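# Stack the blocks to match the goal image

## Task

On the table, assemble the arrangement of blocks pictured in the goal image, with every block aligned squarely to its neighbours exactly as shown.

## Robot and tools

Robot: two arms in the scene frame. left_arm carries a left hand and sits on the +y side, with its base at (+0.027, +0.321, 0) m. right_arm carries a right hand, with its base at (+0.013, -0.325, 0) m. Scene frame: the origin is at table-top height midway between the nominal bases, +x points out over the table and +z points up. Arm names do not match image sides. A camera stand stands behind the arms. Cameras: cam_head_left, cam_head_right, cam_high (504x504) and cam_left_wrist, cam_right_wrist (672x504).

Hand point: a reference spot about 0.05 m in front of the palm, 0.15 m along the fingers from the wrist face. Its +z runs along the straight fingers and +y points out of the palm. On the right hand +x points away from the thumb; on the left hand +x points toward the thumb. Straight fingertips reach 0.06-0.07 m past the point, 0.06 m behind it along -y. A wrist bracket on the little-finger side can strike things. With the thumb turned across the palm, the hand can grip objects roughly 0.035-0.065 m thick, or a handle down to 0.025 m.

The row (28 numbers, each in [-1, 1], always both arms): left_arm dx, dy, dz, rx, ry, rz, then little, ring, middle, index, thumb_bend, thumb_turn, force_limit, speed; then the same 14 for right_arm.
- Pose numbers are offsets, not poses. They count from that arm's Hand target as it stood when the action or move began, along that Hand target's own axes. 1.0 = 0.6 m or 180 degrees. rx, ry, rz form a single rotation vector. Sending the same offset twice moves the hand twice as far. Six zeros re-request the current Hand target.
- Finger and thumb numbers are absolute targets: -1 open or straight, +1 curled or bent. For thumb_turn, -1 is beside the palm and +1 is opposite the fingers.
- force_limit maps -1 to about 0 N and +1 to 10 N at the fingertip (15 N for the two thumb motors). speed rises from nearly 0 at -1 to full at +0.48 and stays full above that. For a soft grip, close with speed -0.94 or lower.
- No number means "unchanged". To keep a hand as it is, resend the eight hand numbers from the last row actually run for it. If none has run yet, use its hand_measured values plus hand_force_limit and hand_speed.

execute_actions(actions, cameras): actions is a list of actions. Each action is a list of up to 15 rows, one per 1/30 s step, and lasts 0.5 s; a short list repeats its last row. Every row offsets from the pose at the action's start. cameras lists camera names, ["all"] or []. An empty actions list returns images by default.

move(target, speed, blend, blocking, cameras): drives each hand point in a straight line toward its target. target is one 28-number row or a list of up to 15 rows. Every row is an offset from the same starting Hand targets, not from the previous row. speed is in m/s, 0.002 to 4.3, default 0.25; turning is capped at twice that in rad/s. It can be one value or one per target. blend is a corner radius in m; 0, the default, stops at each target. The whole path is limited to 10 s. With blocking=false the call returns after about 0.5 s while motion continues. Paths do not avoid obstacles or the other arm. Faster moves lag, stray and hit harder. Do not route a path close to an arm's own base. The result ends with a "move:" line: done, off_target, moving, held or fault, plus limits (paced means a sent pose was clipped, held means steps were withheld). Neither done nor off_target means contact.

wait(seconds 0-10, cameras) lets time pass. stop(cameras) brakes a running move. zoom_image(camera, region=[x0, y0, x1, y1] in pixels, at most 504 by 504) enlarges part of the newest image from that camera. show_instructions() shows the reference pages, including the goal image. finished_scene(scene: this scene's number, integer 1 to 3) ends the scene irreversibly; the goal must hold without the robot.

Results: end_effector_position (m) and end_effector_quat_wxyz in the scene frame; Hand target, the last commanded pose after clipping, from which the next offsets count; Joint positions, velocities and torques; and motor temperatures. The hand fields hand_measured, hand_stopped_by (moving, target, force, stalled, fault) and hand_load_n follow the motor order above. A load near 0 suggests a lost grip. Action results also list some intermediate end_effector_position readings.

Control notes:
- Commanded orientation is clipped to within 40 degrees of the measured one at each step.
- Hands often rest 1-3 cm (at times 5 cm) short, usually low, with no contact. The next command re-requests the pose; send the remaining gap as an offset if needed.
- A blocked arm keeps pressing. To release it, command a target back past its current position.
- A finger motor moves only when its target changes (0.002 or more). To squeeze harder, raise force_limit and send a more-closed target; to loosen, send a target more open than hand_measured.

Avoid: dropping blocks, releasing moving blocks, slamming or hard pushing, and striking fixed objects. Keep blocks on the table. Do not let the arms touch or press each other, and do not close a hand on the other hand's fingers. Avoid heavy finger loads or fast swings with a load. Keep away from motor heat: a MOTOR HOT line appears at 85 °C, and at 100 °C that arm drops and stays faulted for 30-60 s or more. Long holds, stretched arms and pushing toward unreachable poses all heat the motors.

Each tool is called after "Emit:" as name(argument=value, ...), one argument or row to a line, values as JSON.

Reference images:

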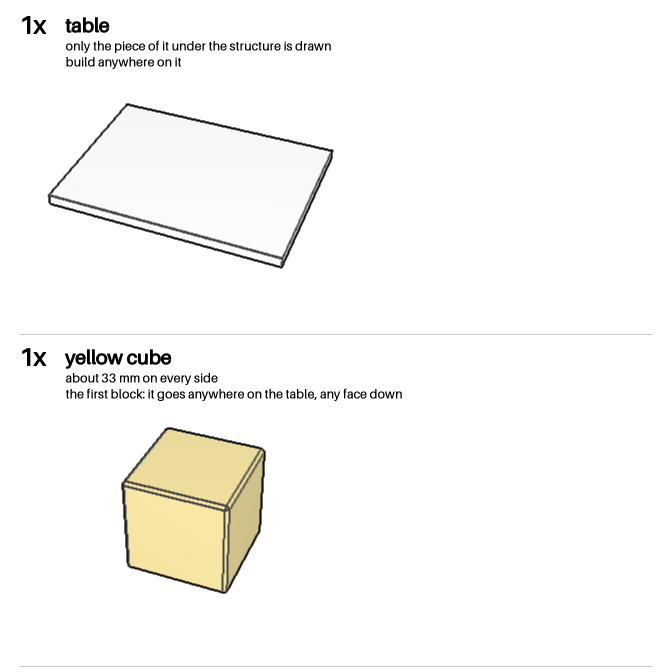

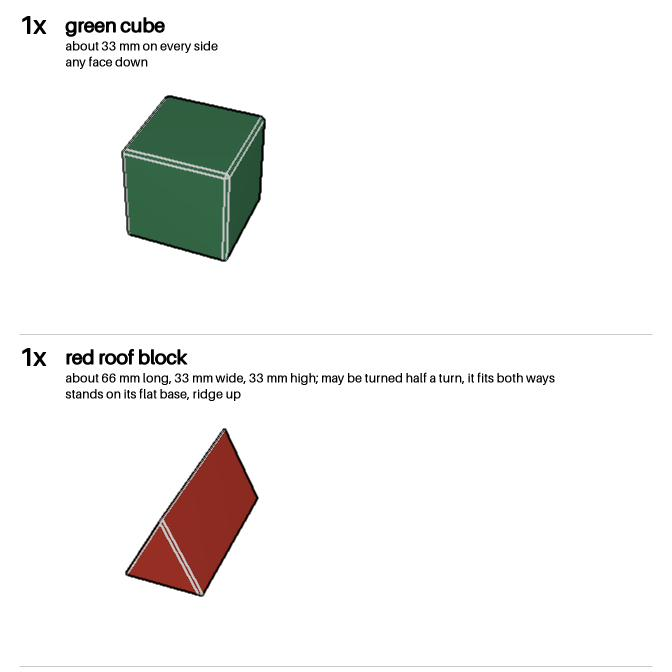

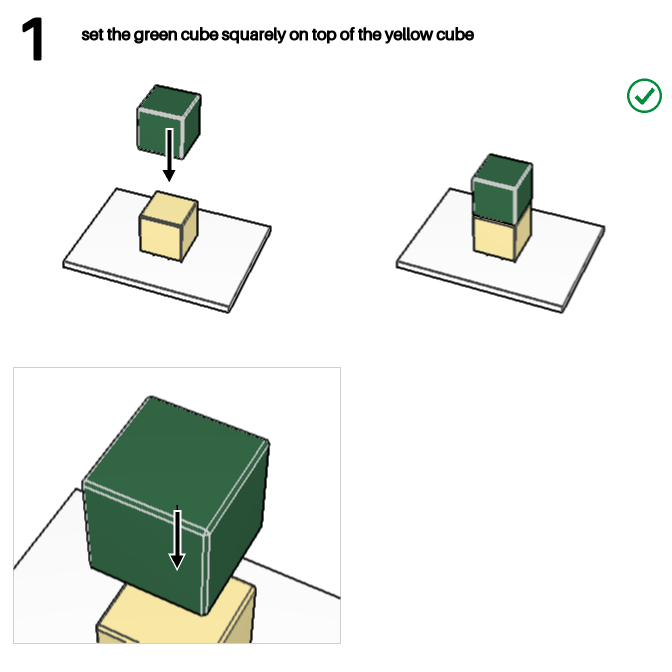

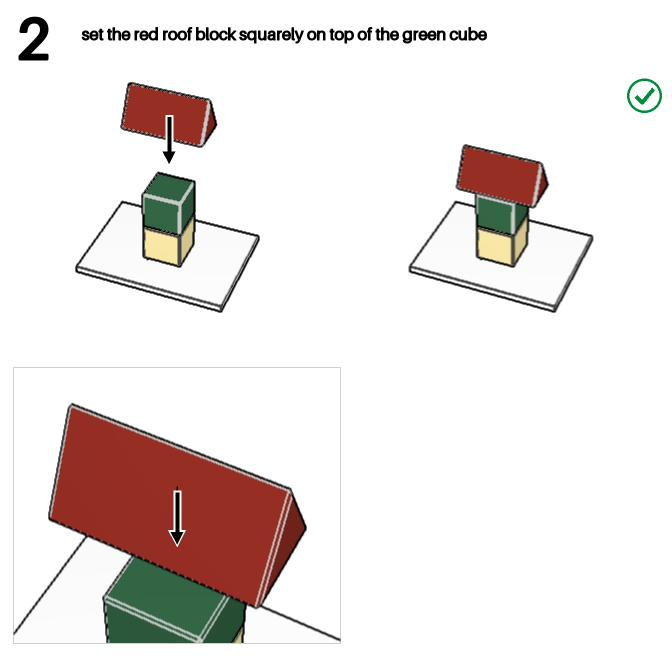

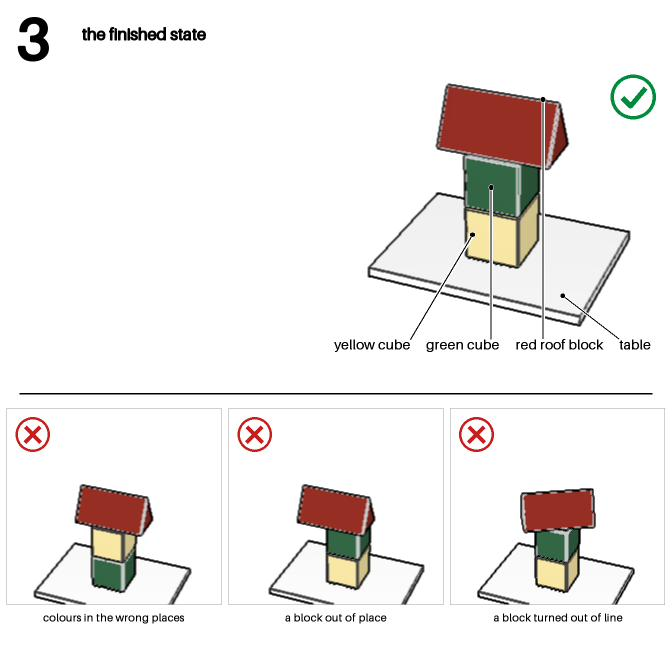

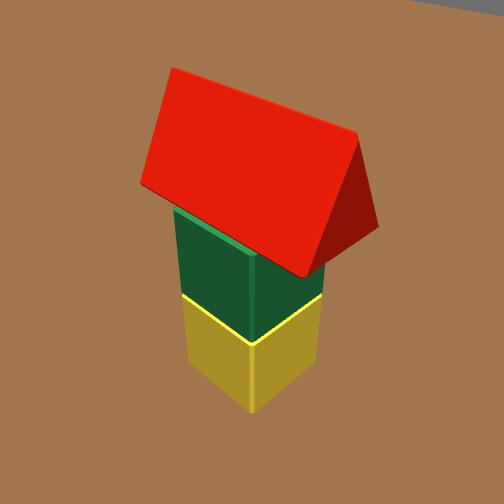

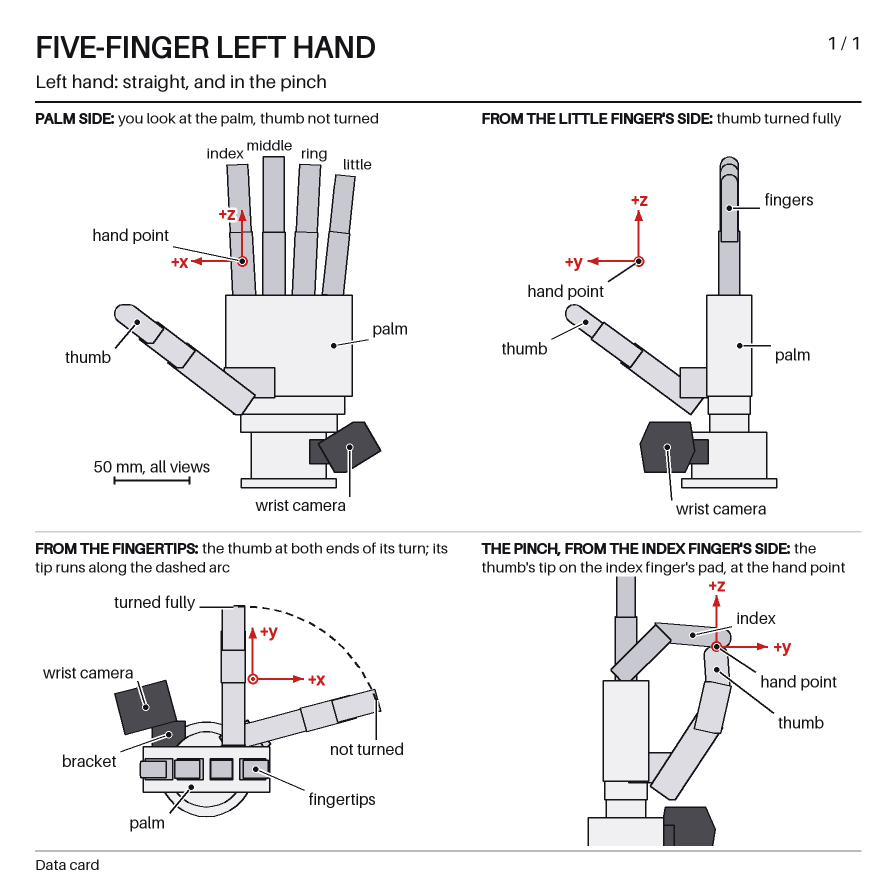

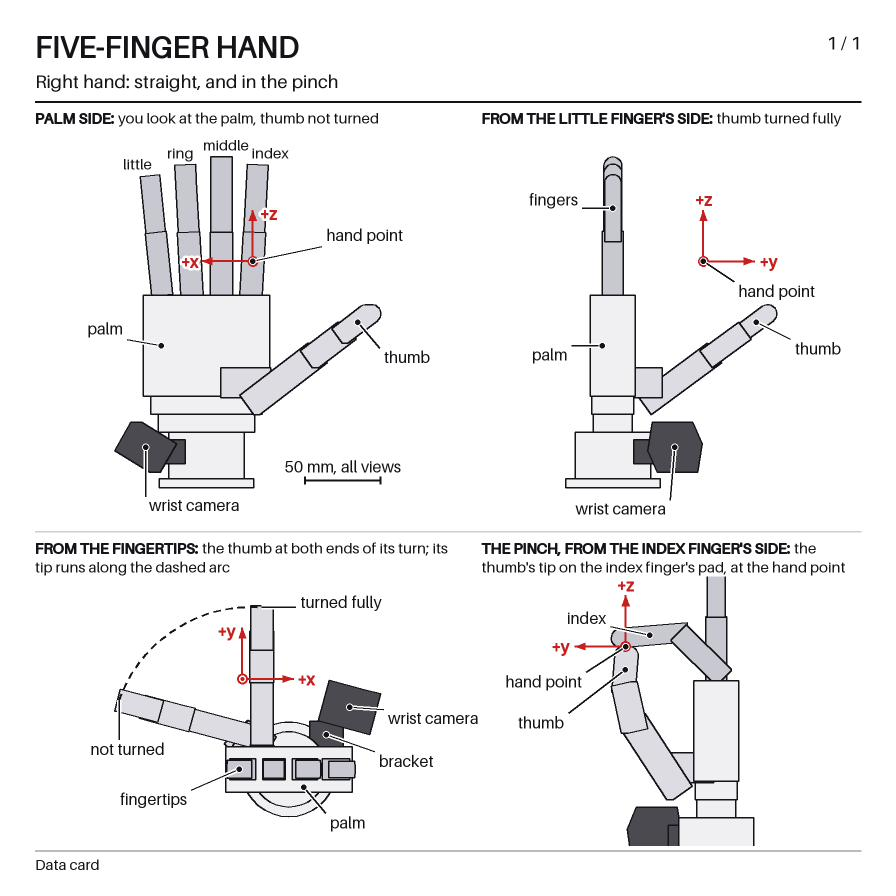

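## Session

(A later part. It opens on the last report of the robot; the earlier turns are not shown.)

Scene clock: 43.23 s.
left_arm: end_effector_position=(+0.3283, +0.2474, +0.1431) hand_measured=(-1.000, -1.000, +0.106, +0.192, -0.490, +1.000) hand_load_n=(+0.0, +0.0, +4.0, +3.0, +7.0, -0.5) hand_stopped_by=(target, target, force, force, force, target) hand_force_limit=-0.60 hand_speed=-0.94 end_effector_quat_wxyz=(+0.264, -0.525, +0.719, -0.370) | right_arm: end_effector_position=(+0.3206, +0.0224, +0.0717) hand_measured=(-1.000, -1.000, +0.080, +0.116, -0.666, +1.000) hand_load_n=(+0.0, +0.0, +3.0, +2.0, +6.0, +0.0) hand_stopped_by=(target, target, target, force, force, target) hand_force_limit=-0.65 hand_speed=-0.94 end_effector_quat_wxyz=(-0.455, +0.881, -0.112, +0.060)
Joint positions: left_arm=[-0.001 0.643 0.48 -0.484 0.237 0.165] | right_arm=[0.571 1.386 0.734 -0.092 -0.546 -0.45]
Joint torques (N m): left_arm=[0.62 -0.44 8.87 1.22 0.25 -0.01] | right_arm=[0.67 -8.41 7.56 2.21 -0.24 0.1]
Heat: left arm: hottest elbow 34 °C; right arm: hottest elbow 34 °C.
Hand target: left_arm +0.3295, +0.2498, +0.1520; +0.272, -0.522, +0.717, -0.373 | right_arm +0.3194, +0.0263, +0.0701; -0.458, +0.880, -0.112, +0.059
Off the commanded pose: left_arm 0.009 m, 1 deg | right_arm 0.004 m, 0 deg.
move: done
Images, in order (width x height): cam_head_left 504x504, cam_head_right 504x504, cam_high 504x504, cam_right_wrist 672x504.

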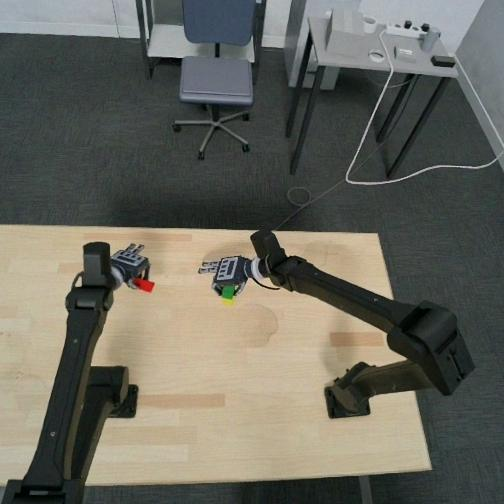

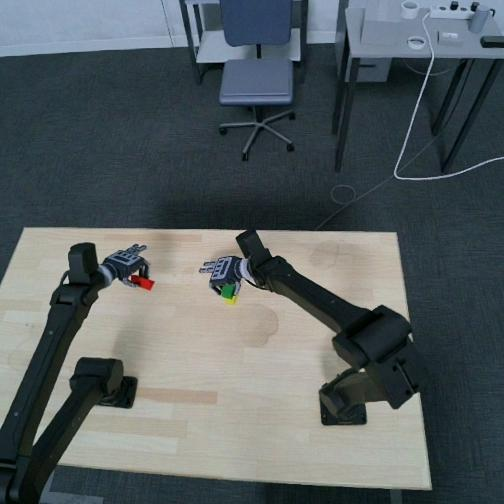

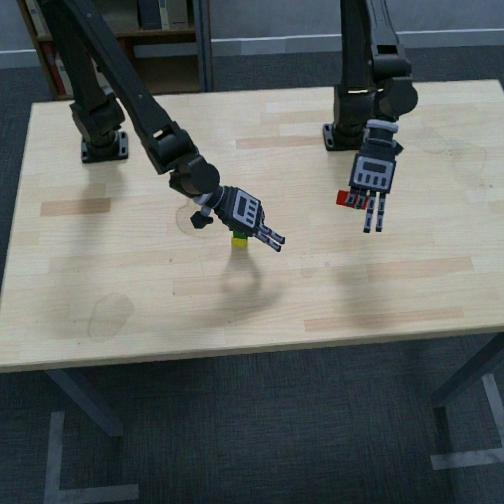

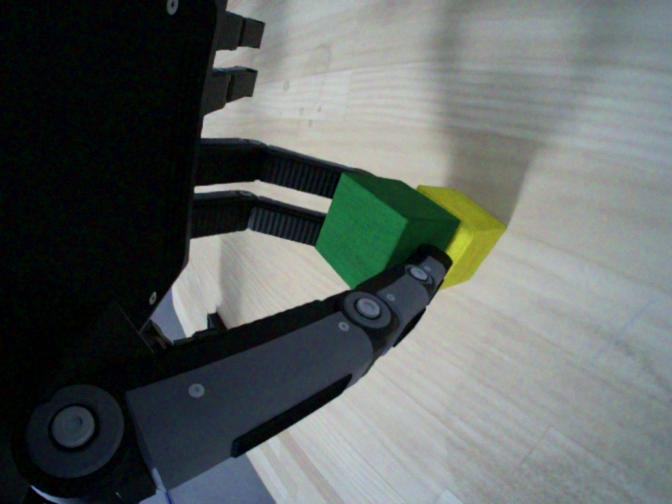

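Emit:
move(
  target=[
    [0,0,0,0,0,0,-1,-1,0.17,0.35,0.0,1,-0.6,-0.94,0.0063,0.0007,-0.0417,0,0,0,-1,-1,0.08,0.3,-0.3,1,-0.65,-0.94],
    [0,0,0,0,0,0,-1,-1,0.17,0.35,0.0,1,-0.6,-0.94,-0.0012,-0.016,-0.0178,0,0,0,-1,-1,0.08,0.3,-0.3,1,-0.65,-0.94],
    [0,0,0,0,0,0,-1,-1,0.17,0.35,0.0,1,-0.6,-0.94,-0.0012,0.0107,0.0008,0,0,0,-1,-1,0.08,0.3,-0.3,1,-0.65,-0.94],
  ],
  speed=0.06,
  cameras=["cam_head_left","cam_head_right","cam_high","cam_right_wrist"],
)

Emit:
zoom_image(
  camera="cam_right_wrist",
  region=[300, 150, 500, 310],
)

Emit:
zoom_image(
  camera="cam_high",
  region=[225, 220, 255, 255],
)

Emit:
zoom_image(
  camera="cam_head_left",
  region=[215, 275, 245, 310],
)

Emit:
zoom_image(
  camera="cam_head_right",
  region=[215, 275, 245, 310],
)

Scene clock: 46.87 s.
left_arm: end_effector_position=(+0.3283, +0.2474, +0.1431) hand_measured=(-1.000, -1.000, +0.106, +0.192, -0.490, +1.000) hand_load_n=(+0.0, -0.5, +4.0, +3.0, +7.0, +0.0) hand_stopped_by=(target, target, force, force, force, target) hand_force_limit=-0.60 hand_speed=-0.94 end_effector_quat_wxyz=(+0.264, -0.525, +0.719, -0.370) | right_arm: end_effector_position=(+0.3197, +0.0200, +0.0671) hand_measured=(-1.000, -1.000, +0.080, +0.116, -0.666, +1.000) hand_load_n=(+0.0, +0.0, +3.5, +2.0, +6.0, +0.0) hand_stopped_by=(target, target, target, force, force, target) hand_force_limit=-0.65 hand_speed=-0.94 end_effector_quat_wxyz=(-0.456, +0.881, -0.111, +0.060)
Joint positions: left_arm=[-0.001 0.643 0.48 -0.484 0.237 0.165] | right_arm=[0.567 1.389 0.721 -0.076 -0.549 -0.453]
Joint torques (N m): left_arm=[0.44 -0.38 8.9 1.25 0.25 0] | right_arm=[1.03 -8.29 7.32 2.21 -0.23 0.09]
Heat: left arm: hottest elbow 35 °C; right arm: hottest elbow 34 °C.
Hand target: left_arm +0.3295, +0.2498, +0.1520; +0.272, -0.522, +0.717, -0.373 | right_arm +0.3177, +0.0233, +0.0645; -0.458, +0.880, -0.112, +0.059
Off the commanded pose: left_arm 0.009 m, 1 deg | right_arm 0.005 m, 0 deg.
move: done
Images, in order (width x height): cam_head_left 504x504, cam_head_right 504x504, cam_high 504x504, cam_right_wrist 672x504.

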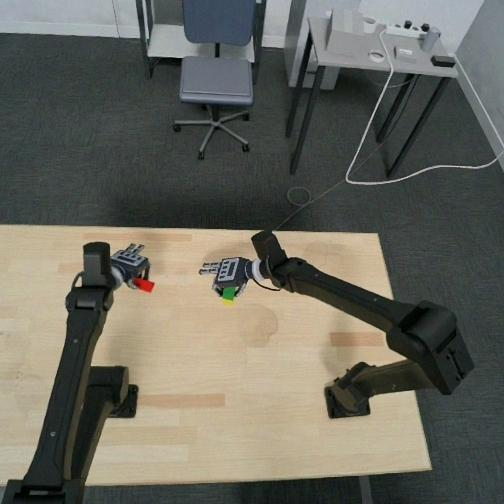

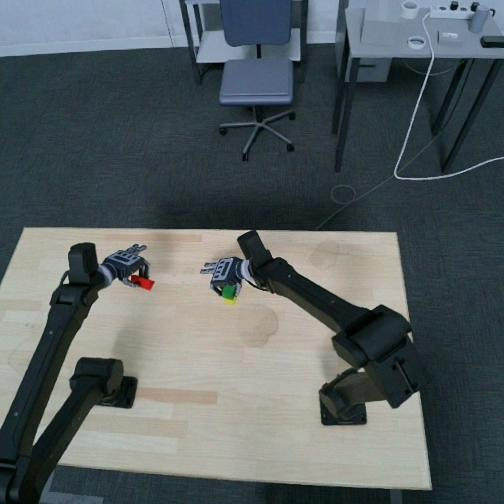

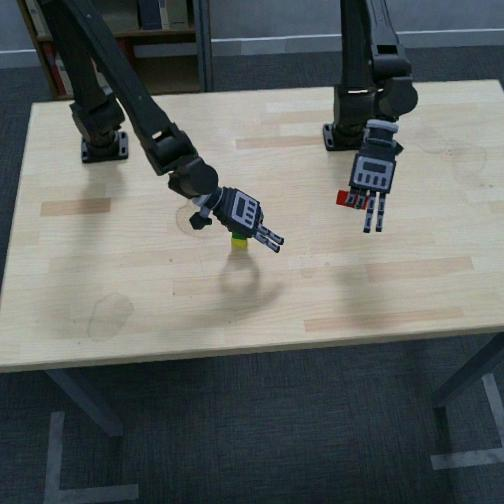

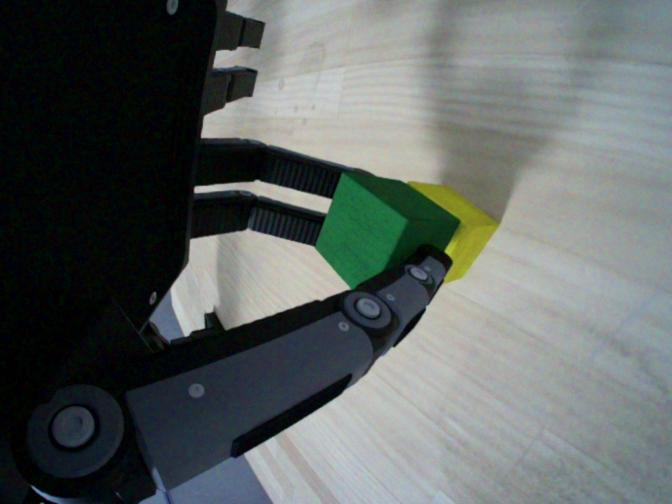

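Scaled by 2.520 from the camera's 672x504 image, which has a finer 960x720 frame.

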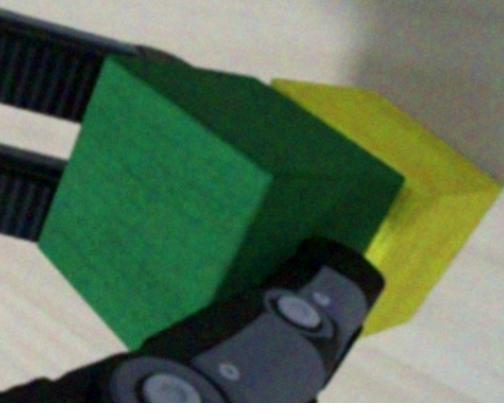

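Scaled by 14.400.

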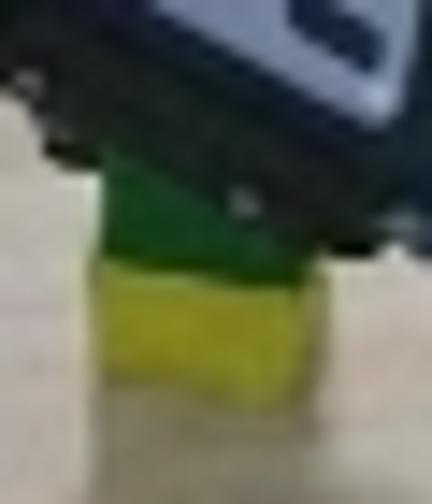

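Scaled by 14.400.

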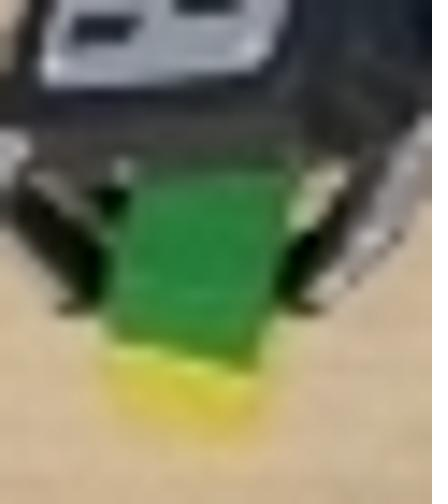

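Scaled by 14.400.

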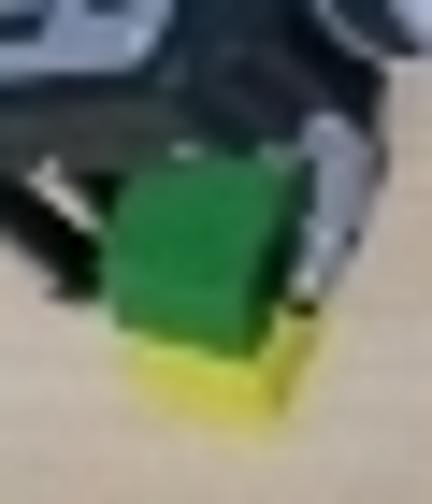

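Emit:
move(
  target=[
    [0,0,0,0,0,0,-1,-1,0.17,0.35,0.0,1,-0.6,-0.94,0,0.0034,0.0024,0,0,0,-1,-1,0.08,0.3,-0.3,1,-0.65,-0.94],
    [0,0,0,0,0,0,-1,-1,0.17,0.35,0.0,1,-0.6,-0.94,0,0.0034,0.0024,0,0,0,-1,-1,0.08,0.3,-0.85,1,-0.65,-0.85],
    [0,0,0,0,0,0,-1,-1,0.17,0.35,0.0,1,-0.6,-0.94,0,0.0034,0.0024,0,0,0,-1,-1,-0.15,-0.12,-1,1,-0.7,-0.75],
  ],
  speed=0.03,
  cameras=["cam_high","cam_right_wrist"],
)

Emit:
zoom_image(
  camera="cam_right_wrist",
  region=[300, 150, 500, 310],
)

Emit:
zoom_image(
  camera="cam_high",
  region=[225, 220, 255, 255],
)

Scene clock: 50.93 s.
left_arm: end_effector_position=(+0.3283, +0.2474, +0.1431) hand_measured=(-1.000, -1.000, +0.106, +0.192, -0.490, +1.000) hand_load_n=(+0.0, +0.0, +4.0, +3.0, +6.5, -0.5) hand_stopped_by=(target, target, force, force, force, target) hand_force_limit=-0.60 hand_speed=-0.94 end_effector_quat_wxyz=(+0.264, -0.525, +0.719, -0.370) | right_arm: end_effector_position=(+0.3199, +0.0202, +0.0659) hand_measured=(-1.000, -1.000, -0.150, -0.120, -1.000, +1.000) hand_load_n=(+0.0, +0.0, +0.0, +0.0, +0.0, +0.0) hand_stopped_by=(target, target, target, target, target, target) hand_force_limit=-0.70 hand_speed=-0.75 end_effector_quat_wxyz=(-0.457, +0.880, -0.111, +0.061)
Joint positions: left_arm=[-0.001 0.643 0.48 -0.484 0.237 0.165] | right_arm=[0.567 1.391 0.718 -0.066 -0.549 -0.452]
Joint torques (N m): left_arm=[0.5 -0.5 8.85 1.17 0.25 -0.01] | right_arm=[1.14 -8.18 7.31 2.17 -0.23 0.08]
Heat: left arm: hottest elbow 35 °C; right arm: hottest elbow 34 °C.
Hand target: left_arm +0.3295, +0.2498, +0.1520; +0.272, -0.522, +0.717, -0.373 | right_arm +0.3178, +0.0233, +0.0621; -0.458, +0.880, -0.112, +0.059
Off the commanded pose: left_arm 0.009 m, 1 deg | right_arm 0.005 m, 0 deg.
move: done
Images, in order (width x height): cam_high 504x504, cam_right_wrist 672x504.

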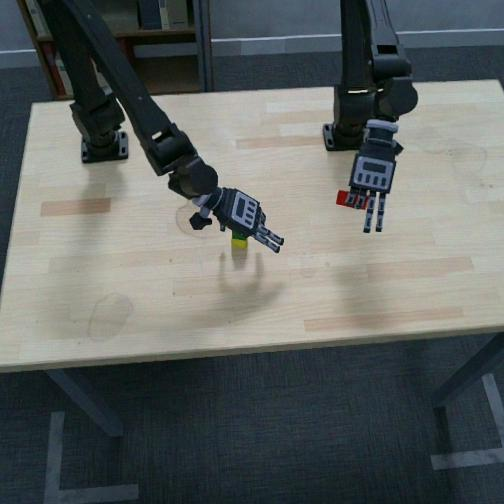

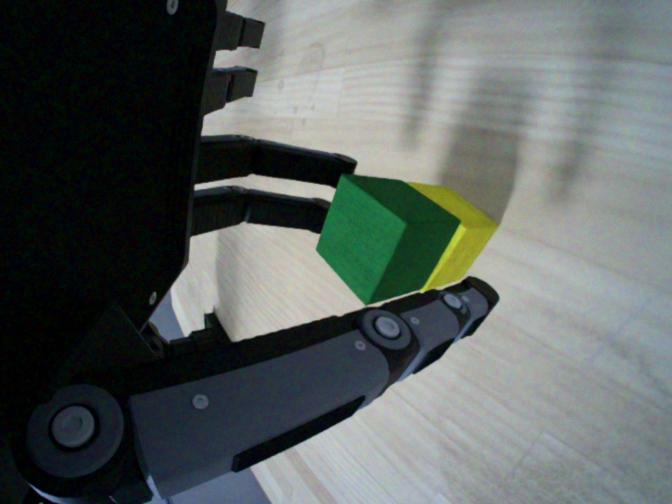

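Scaled by 2.520 from the camera's 672x504 image, which has a finer 960x720 frame.

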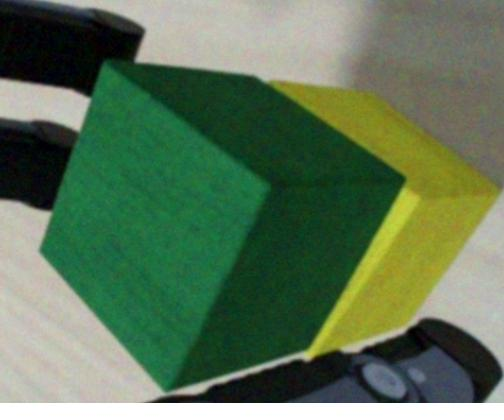

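Scaled by 14.400.

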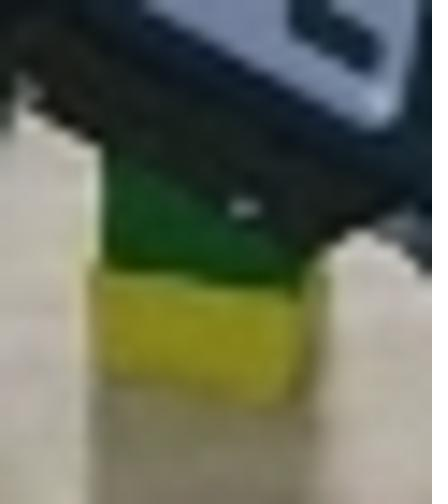

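Emit:
move(
  target=[
    [0,0,0,0,0,0,-1,-1,0.17,0.35,0.0,1,-0.6,-0.94,0,0,0,0,0,0,-1,-1,0.08,0.116,-1,1,-0.4,-0.8],
    [0,0,0,0,0,0,-1,-1,0.17,0.35,0.0,1,-0.6,-0.94,0,0,0,0,0,0,-1,-1,0.08,0.116,-0.3,1,-0.4,-0.88],
    [0,0,0,0,0,0,-1,-1,0.17,0.35,0.0,1,-0.6,-0.94,0.0085,-0.0102,-0.0492,0,0,0,-1,-1,0.08,0.116,-0.3,1,-0.4,-0.88],
    [0,0,0,0,0,0,-1,-1,0.17,0.35,0.0,1,-0.6,-0.94,0.001,-0.027,-0.0253,0,0,0,-1,-1,0.08,0.116,-0.3,1,-0.4,-0.88],
    [0,0,0,0,0,0,-1,-1,0.17,0.35,0.0,1,-0.6,-0.94,0.001,0.0012,-0.0057,0,0,0,-1,-1,0.08,0.116,-0.3,1,-0.4,-0.88],
  ],
  speed=0.07,
  cameras=["cam_high","cam_right_wrist"],
)

Emit:
zoom_image(
  camera="cam_right_wrist",
  region=[300, 150, 500, 310],
)

Emit:
zoom_image(
  camera="cam_high",
  region=[225, 220, 255, 255],
)

Scene clock: 57.77 s.
left_arm: end_effector_position=(+0.3283, +0.2474, +0.1431) hand_measured=(-1.000, -1.000, +0.106, +0.192, -0.490, +1.000) hand_load_n=(+0.0, +0.0, +4.0, +3.0, +7.0, -0.5) hand_stopped_by=(target, target, force, force, force, target) hand_force_limit=-0.60 hand_speed=-0.94 end_effector_quat_wxyz=(+0.264, -0.525, +0.719, -0.370) | right_arm: end_effector_position=(+0.3192, +0.0167, +0.0662) hand_measured=(-1.000, -1.000, +0.080, +0.116, -0.670, +1.000) hand_load_n=(+0.0, +0.0, +2.0, +1.5, +4.5, -0.5) hand_stopped_by=(target, target, target, target, force, target) hand_force_limit=-0.40 hand_speed=-0.88 end_effector_quat_wxyz=(-0.456, +0.881, -0.111, +0.060)
Joint positions: left_arm=[-0.001 0.643 0.48 -0.484 0.237 0.165] | right_arm=[0.561 1.385 0.714 -0.076 -0.553 -0.458]
Joint torques (N m): left_arm=[0.56 -0.26 8.83 1.16 0.26 0] | right_arm=[0.91 -8.35 7.3 2.18 -0.25 0.08]
Heat: left arm: hottest elbow 35 °C; right arm: hottest elbow 34 °C.
Hand target: left_arm +0.3295, +0.2498, +0.1520; +0.272, -0.522, +0.717, -0.373 | right_arm +0.3175, +0.0200, +0.0634; -0.458, +0.880, -0.112, +0.059
Off the commanded pose: left_arm 0.009 m, 1 deg | right_arm 0.005 m, 0 deg.
move: done
Images, in order (width x height): cam_high 504x504, cam_right_wrist 672x504.

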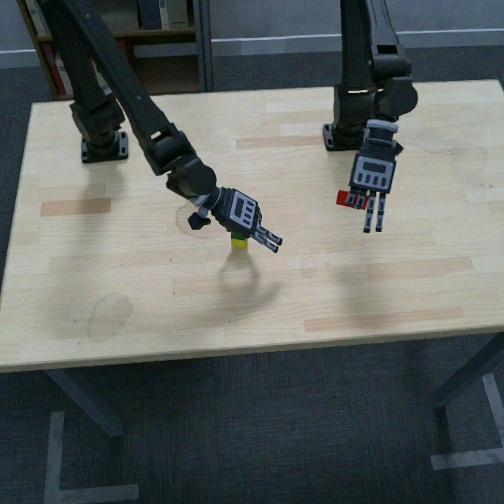

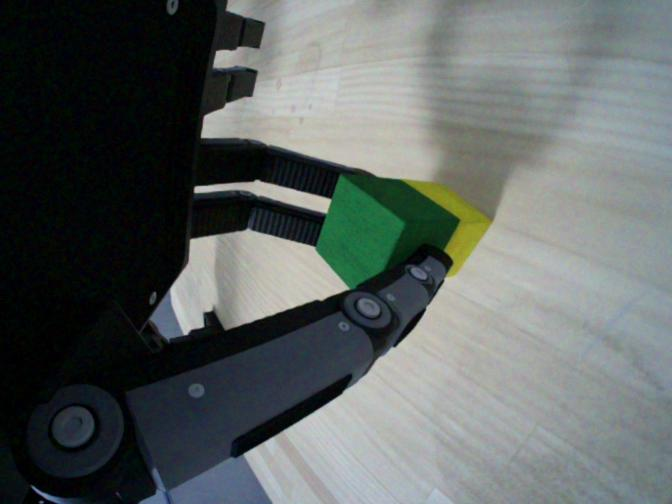

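Scaled by 2.520 from the camera's 672x504 image, which has a finer 960x720 frame.

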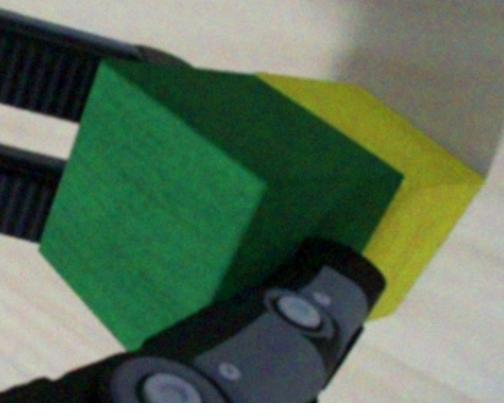

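Scaled by 14.400.

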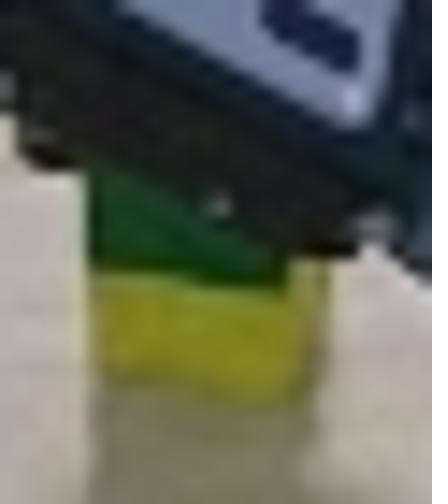

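Emit:
move(
  target=[
    [0,0,0,0,0,0,-1,-1,0.17,0.35,0.0,1,-0.6,-0.94,0,0,0,0,0,0,-1,-1,0.08,0.116,-0.85,1,-0.4,-0.85],
    [0,0,0,0,0,0,-1,-1,0.17,0.35,0.0,1,-0.6,-0.94,0,0,0,0,0,0,-1,-1,-0.15,-0.12,-1,1,-0.7,-0.75],
  ],
  cameras=["cam_high","cam_right_wrist"],
)

Scene clock: 60.43 s.
left_arm: end_effector_position=(+0.3283, +0.2474, +0.1431) hand_measured=(-1.000, -1.000, +0.106, +0.192, -0.490, +1.000) hand_load_n=(+0.0, +0.0, +4.0, +2.5, +6.5, +0.0) hand_stopped_by=(target, target, force, force, force, target) hand_force_limit=-0.60 hand_speed=-0.94 end_effector_quat_wxyz=(+0.264, -0.525, +0.719, -0.370) | right_arm: end_effector_position=(+0.3193, +0.0167, +0.0662) hand_measured=(-1.000, -1.000, -0.150, -0.120, -1.000, +1.000) hand_load_n=(+0.0, -0.5, +0.0, +0.0, +0.0, +0.0) hand_stopped_by=(target, target, target, target, target, target) hand_force_limit=-0.70 hand_speed=-0.75 end_effector_quat_wxyz=(-0.456, +0.881, -0.112, +0.060)
Joint positions: left_arm=[-0.001 0.643 0.48 -0.484 0.237 0.165] | right_arm=[0.561 1.385 0.714 -0.075 -0.553 -0.457]
Joint torques (N m): left_arm=[0.38 -0.67 8.81 1.17 0.27 -0.01] | right_arm=[0.79 -8.18 7.31 2.22 -0.24 0.08]
Heat: left arm: hottest elbow 35 °C; right arm: hottest elbow 34 °C.
Hand target: left_arm +0.3295, +0.2498, +0.1520; +0.272, -0.522, +0.717, -0.373 | right_arm +0.3175, +0.0200, +0.0634; -0.458, +0.880, -0.112, +0.059
Off the commanded pose: left_arm 0.009 m, 1 deg | right_arm 0.005 m, 0 deg.
move: done
Images, in order (width x height): cam_high 504x504, cam_right_wrist 672x504.

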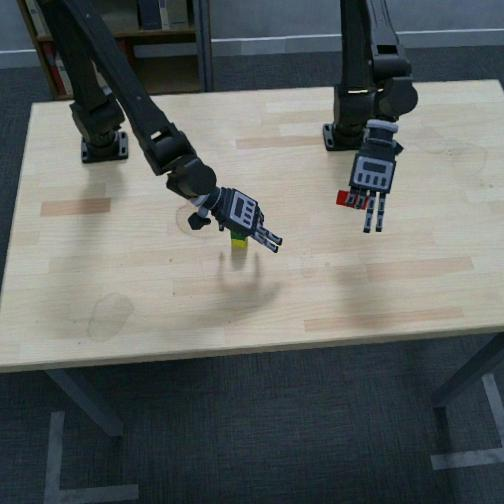

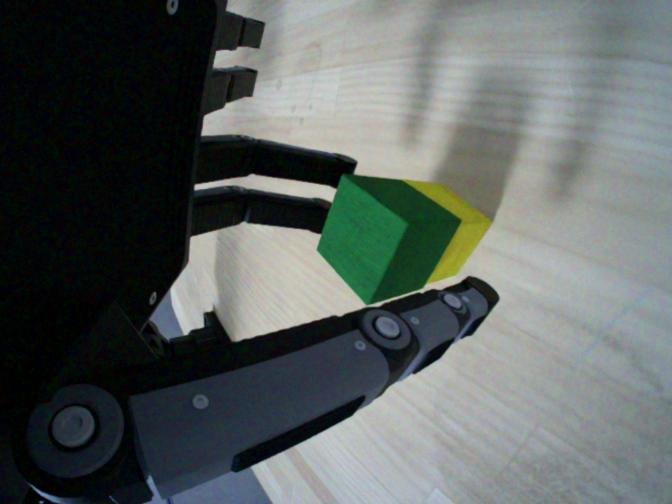

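Emit:
move(
  target=[
    [0,0,0,0,0,0,-1,-1,0.17,0.35,0.0,1,-0.6,-0.94,0,-0.1638,-0.1148,0,0,0,-1,-1,-0.15,-0.12,-1,1,-0.7,-0.75],
    [0,0,0,0,0,0,-1,-1,0.17,0.35,0.0,1,-0.6,-0.94,0.0541,-0.015,-0.4143,0,0,0,-1,-1,-0.15,-0.12,-1,1,-0.7,-0.75],
  ],
  cameras=["cam_high","cam_head_left","cam_head_right","cam_left_wrist"],
  speed=[0.15,0.3],
)

Scene clock: 64.10 s.
left_arm: end_effector_position=(+0.3283, +0.2474, +0.1431) hand_measured=(-1.000, -1.000, +0.106, +0.192, -0.490, +1.000) hand_load_n=(+0.0, +0.0, +4.0, +3.0, +7.0, +0.0) hand_stopped_by=(target, target, force, force, force, target) hand_force_limit=-0.60 hand_speed=-0.94 end_effector_quat_wxyz=(+0.264, -0.525, +0.719, -0.370) | right_arm: end_effector_position=(+0.2825, -0.1784, +0.1934) hand_measured=(-1.000, -1.000, -0.150, -0.120, -1.000, +1.000) hand_load_n=(+0.0, +0.0, +0.5, +0.0, +0.0, +0.0) hand_stopped_by=(target, target, target, target, target, target) hand_force_limit=-0.70 hand_speed=-0.75 end_effector_quat_wxyz=(-0.454, +0.882, -0.122, +0.039)
Joint positions: left_arm=[-0.001 0.643 0.48 -0.484 0.237 0.165] | right_arm=[0.016 0.993 0.831 -1.03 -0.889 -1.045]
Joint torques (N m): left_arm=[0.62 -0.5 8.88 1.26 0.23 -0.02] | right_arm=[-0.38 -3.02 13 0.77 -0.75 -0.11]
Heat: left arm: hottest elbow 35 °C; right arm: hottest elbow 35 °C.
Hand target: left_arm +0.3295, +0.2498, +0.1520; +0.272, -0.522, +0.717, -0.373 | right_arm +0.2991, -0.1802, +0.2136; -0.458, +0.880, -0.112, +0.059
Off the commanded pose: left_arm 0.009 m, 1 deg | right_arm 0.026 m, 3 deg.
move: off_target (right_arm)
Images, in order (width x height): cam_head_left 504x504, cam_head_right 504x504, cam_high 504x504, cam_left_wrist 672x504.

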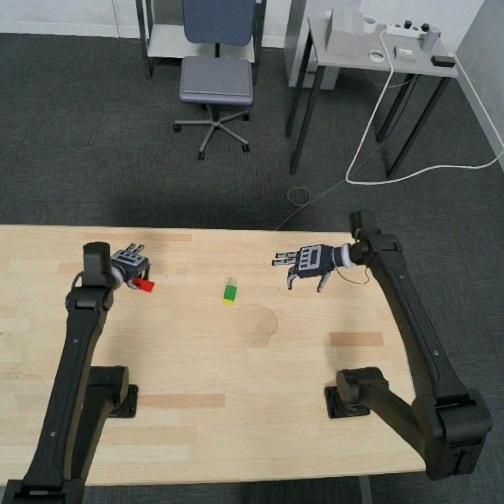

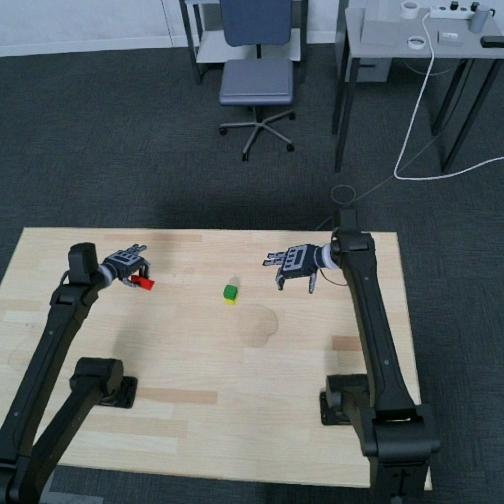

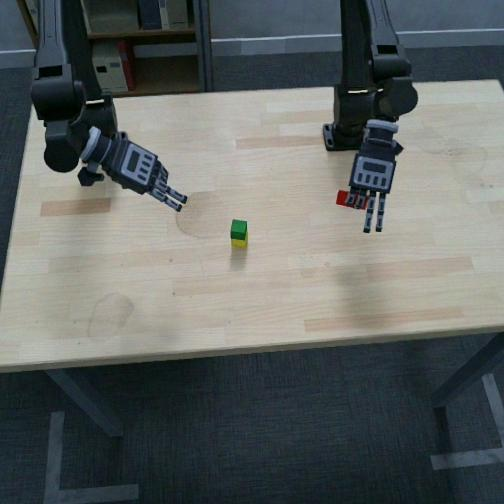

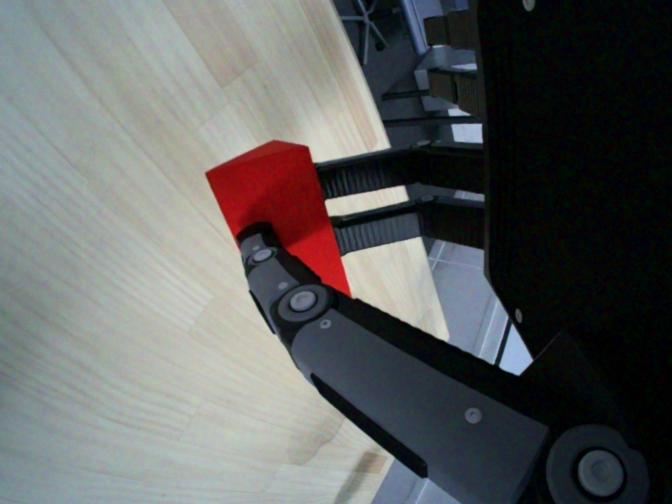

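Emit:
zoom_image(
  camera="cam_high",
  region=[222, 215, 257, 250],
)

Emit:
zoom_image(
  camera="cam_head_left",
  region=[213, 273, 248, 308],
)

Emit:
zoom_image(
  camera="cam_head_right",
  region=[213, 276, 248, 311],
)

Scaled by 14.400.

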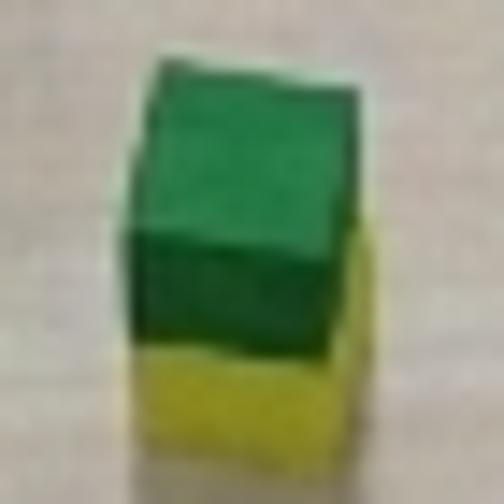

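Scaled by 14.400.

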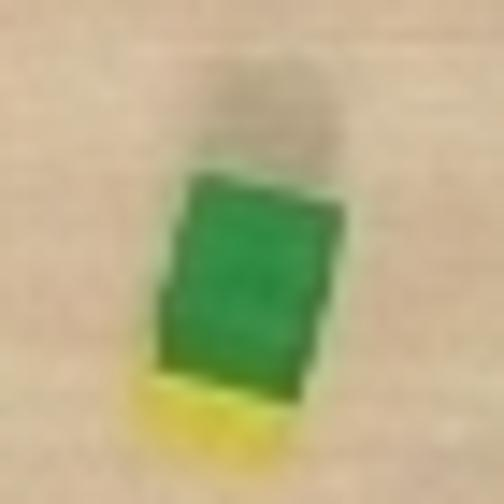

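Scaled by 14.400.

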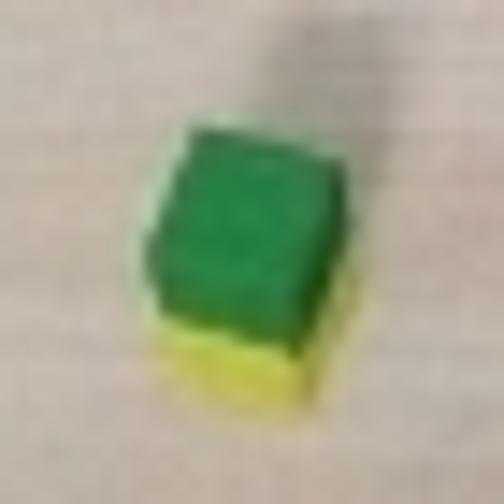

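Emit:
zoom_image(
  camera="cam_high",
  region=[230, 218, 250, 238],
)

Emit:
zoom_image(
  camera="cam_high",
  region=[230, 230, 250, 250],
)

Scaled by 25.200.

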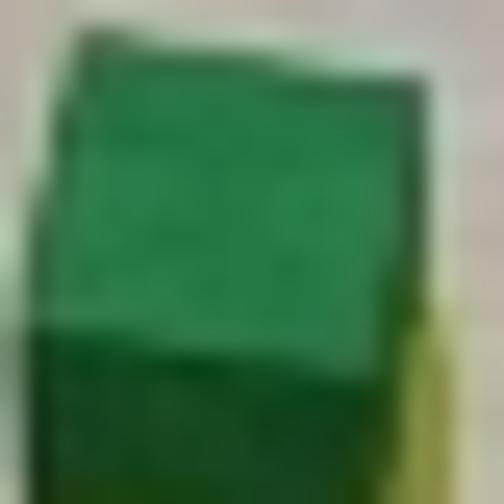

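Scaled by 25.200.

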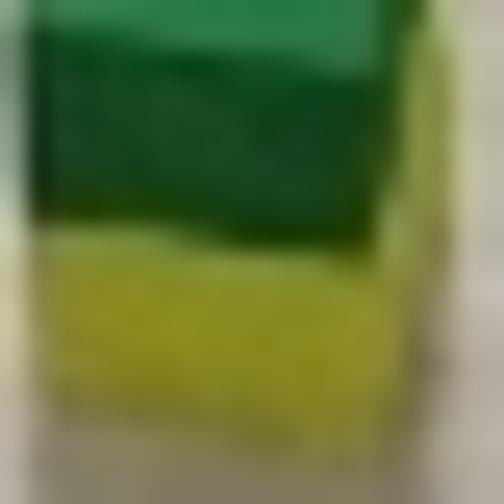

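Emit:
execute_actions(
  actions=[],
  cameras=["cam_right_wrist"],
)

Scene clock: 65.57 s.
left_arm: end_effector_position=(+0.3283, +0.2474, +0.1431) hand_measured=(-1.000, -1.000, +0.106, +0.192, -0.490, +1.000) hand_load_n=(+0.0, +0.0, +4.0, +3.0, +6.5, -0.5) hand_stopped_by=(target, target, force, force, force, target) hand_force_limit=-0.60 hand_speed=-0.94 end_effector_quat_wxyz=(+0.264, -0.525, +0.719, -0.370) | right_arm: end_effector_position=(+0.2825, -0.1784, +0.1933) hand_measured=(-1.000, -1.000, -0.150, -0.120, -1.000, +1.000) hand_load_n=(+0.0, +0.0, +0.0, +0.0, +0.0, +0.0) hand_stopped_by=(target, target, target, target, target, target) hand_force_limit=-0.70 hand_speed=-0.75 end_effector_quat_wxyz=(-0.454, +0.882, -0.122, +0.039)
Joint positions: left_arm=[-0.001 0.643 0.48 -0.484 0.237 0.165] | right_arm=[0.016 0.993 0.831 -1.03 -0.889 -1.045]
Joint velocities: within noise
Joint torques (N m): left_arm=[0.5 -0.5 8.87 1.24 0.25 0] | right_arm=[-0.32 -2.96 13.04 0.73 -0.75 -0.1]
Motor temperatures (°C): left_arm=[29 32 35 27 27 29] | right_arm=[28 28 35 27 31 30]
Heat: left arm: hottest elbow 35 °C; right arm: hottest elbow 35 °C.
Hand target: left_arm +0.3295, +0.2498, +0.1520; +0.272, -0.522, +0.717, -0.373 | right_arm +0.2991, -0.1802, +0.2136; -0.458, +0.880, -0.112, +0.059
Off the commanded pose: left_arm 0.009 m, 1 deg | right_arm 0.026 m, 3 deg.
Images, in order (width x height): cam_right_wrist 672x504.

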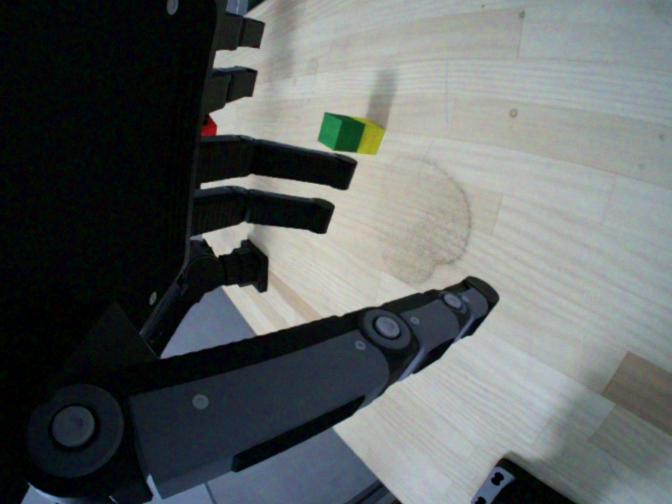

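Emit:
zoom_image(
  camera="cam_right_wrist",
  region=[310, 100, 394, 163],
)

Scaled by 6.000 from the camera's 672x504 image, which has a finer 960x720 frame.

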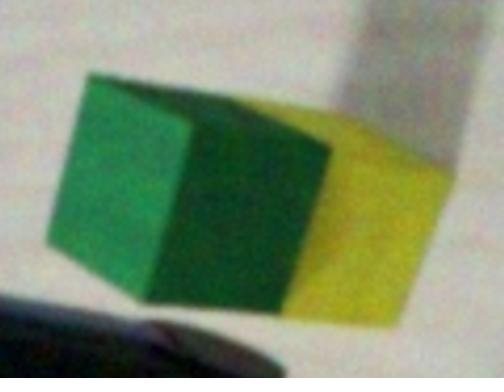

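Emit:
zoom_image(
  camera="cam_right_wrist",
  region=[340, 110, 390, 148],
)

Emit:
zoom_image(
  camera="cam_right_wrist",
  region=[350, 130, 386, 157],
)

Scaled by 10.080 from the camera's 672x504 image, which has a finer 960x720 frame.

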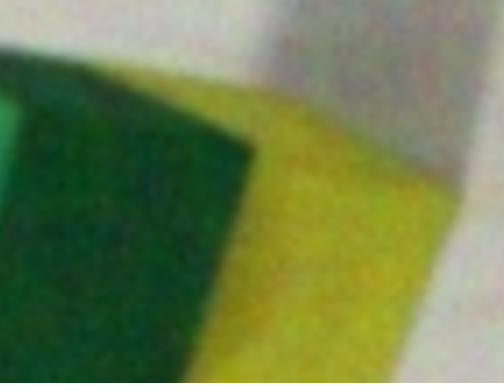

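Scaled by 14.000 from the camera's 672x504 image, which has a finer 960x720 frame.

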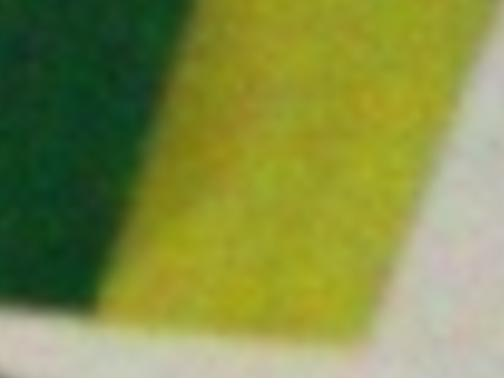

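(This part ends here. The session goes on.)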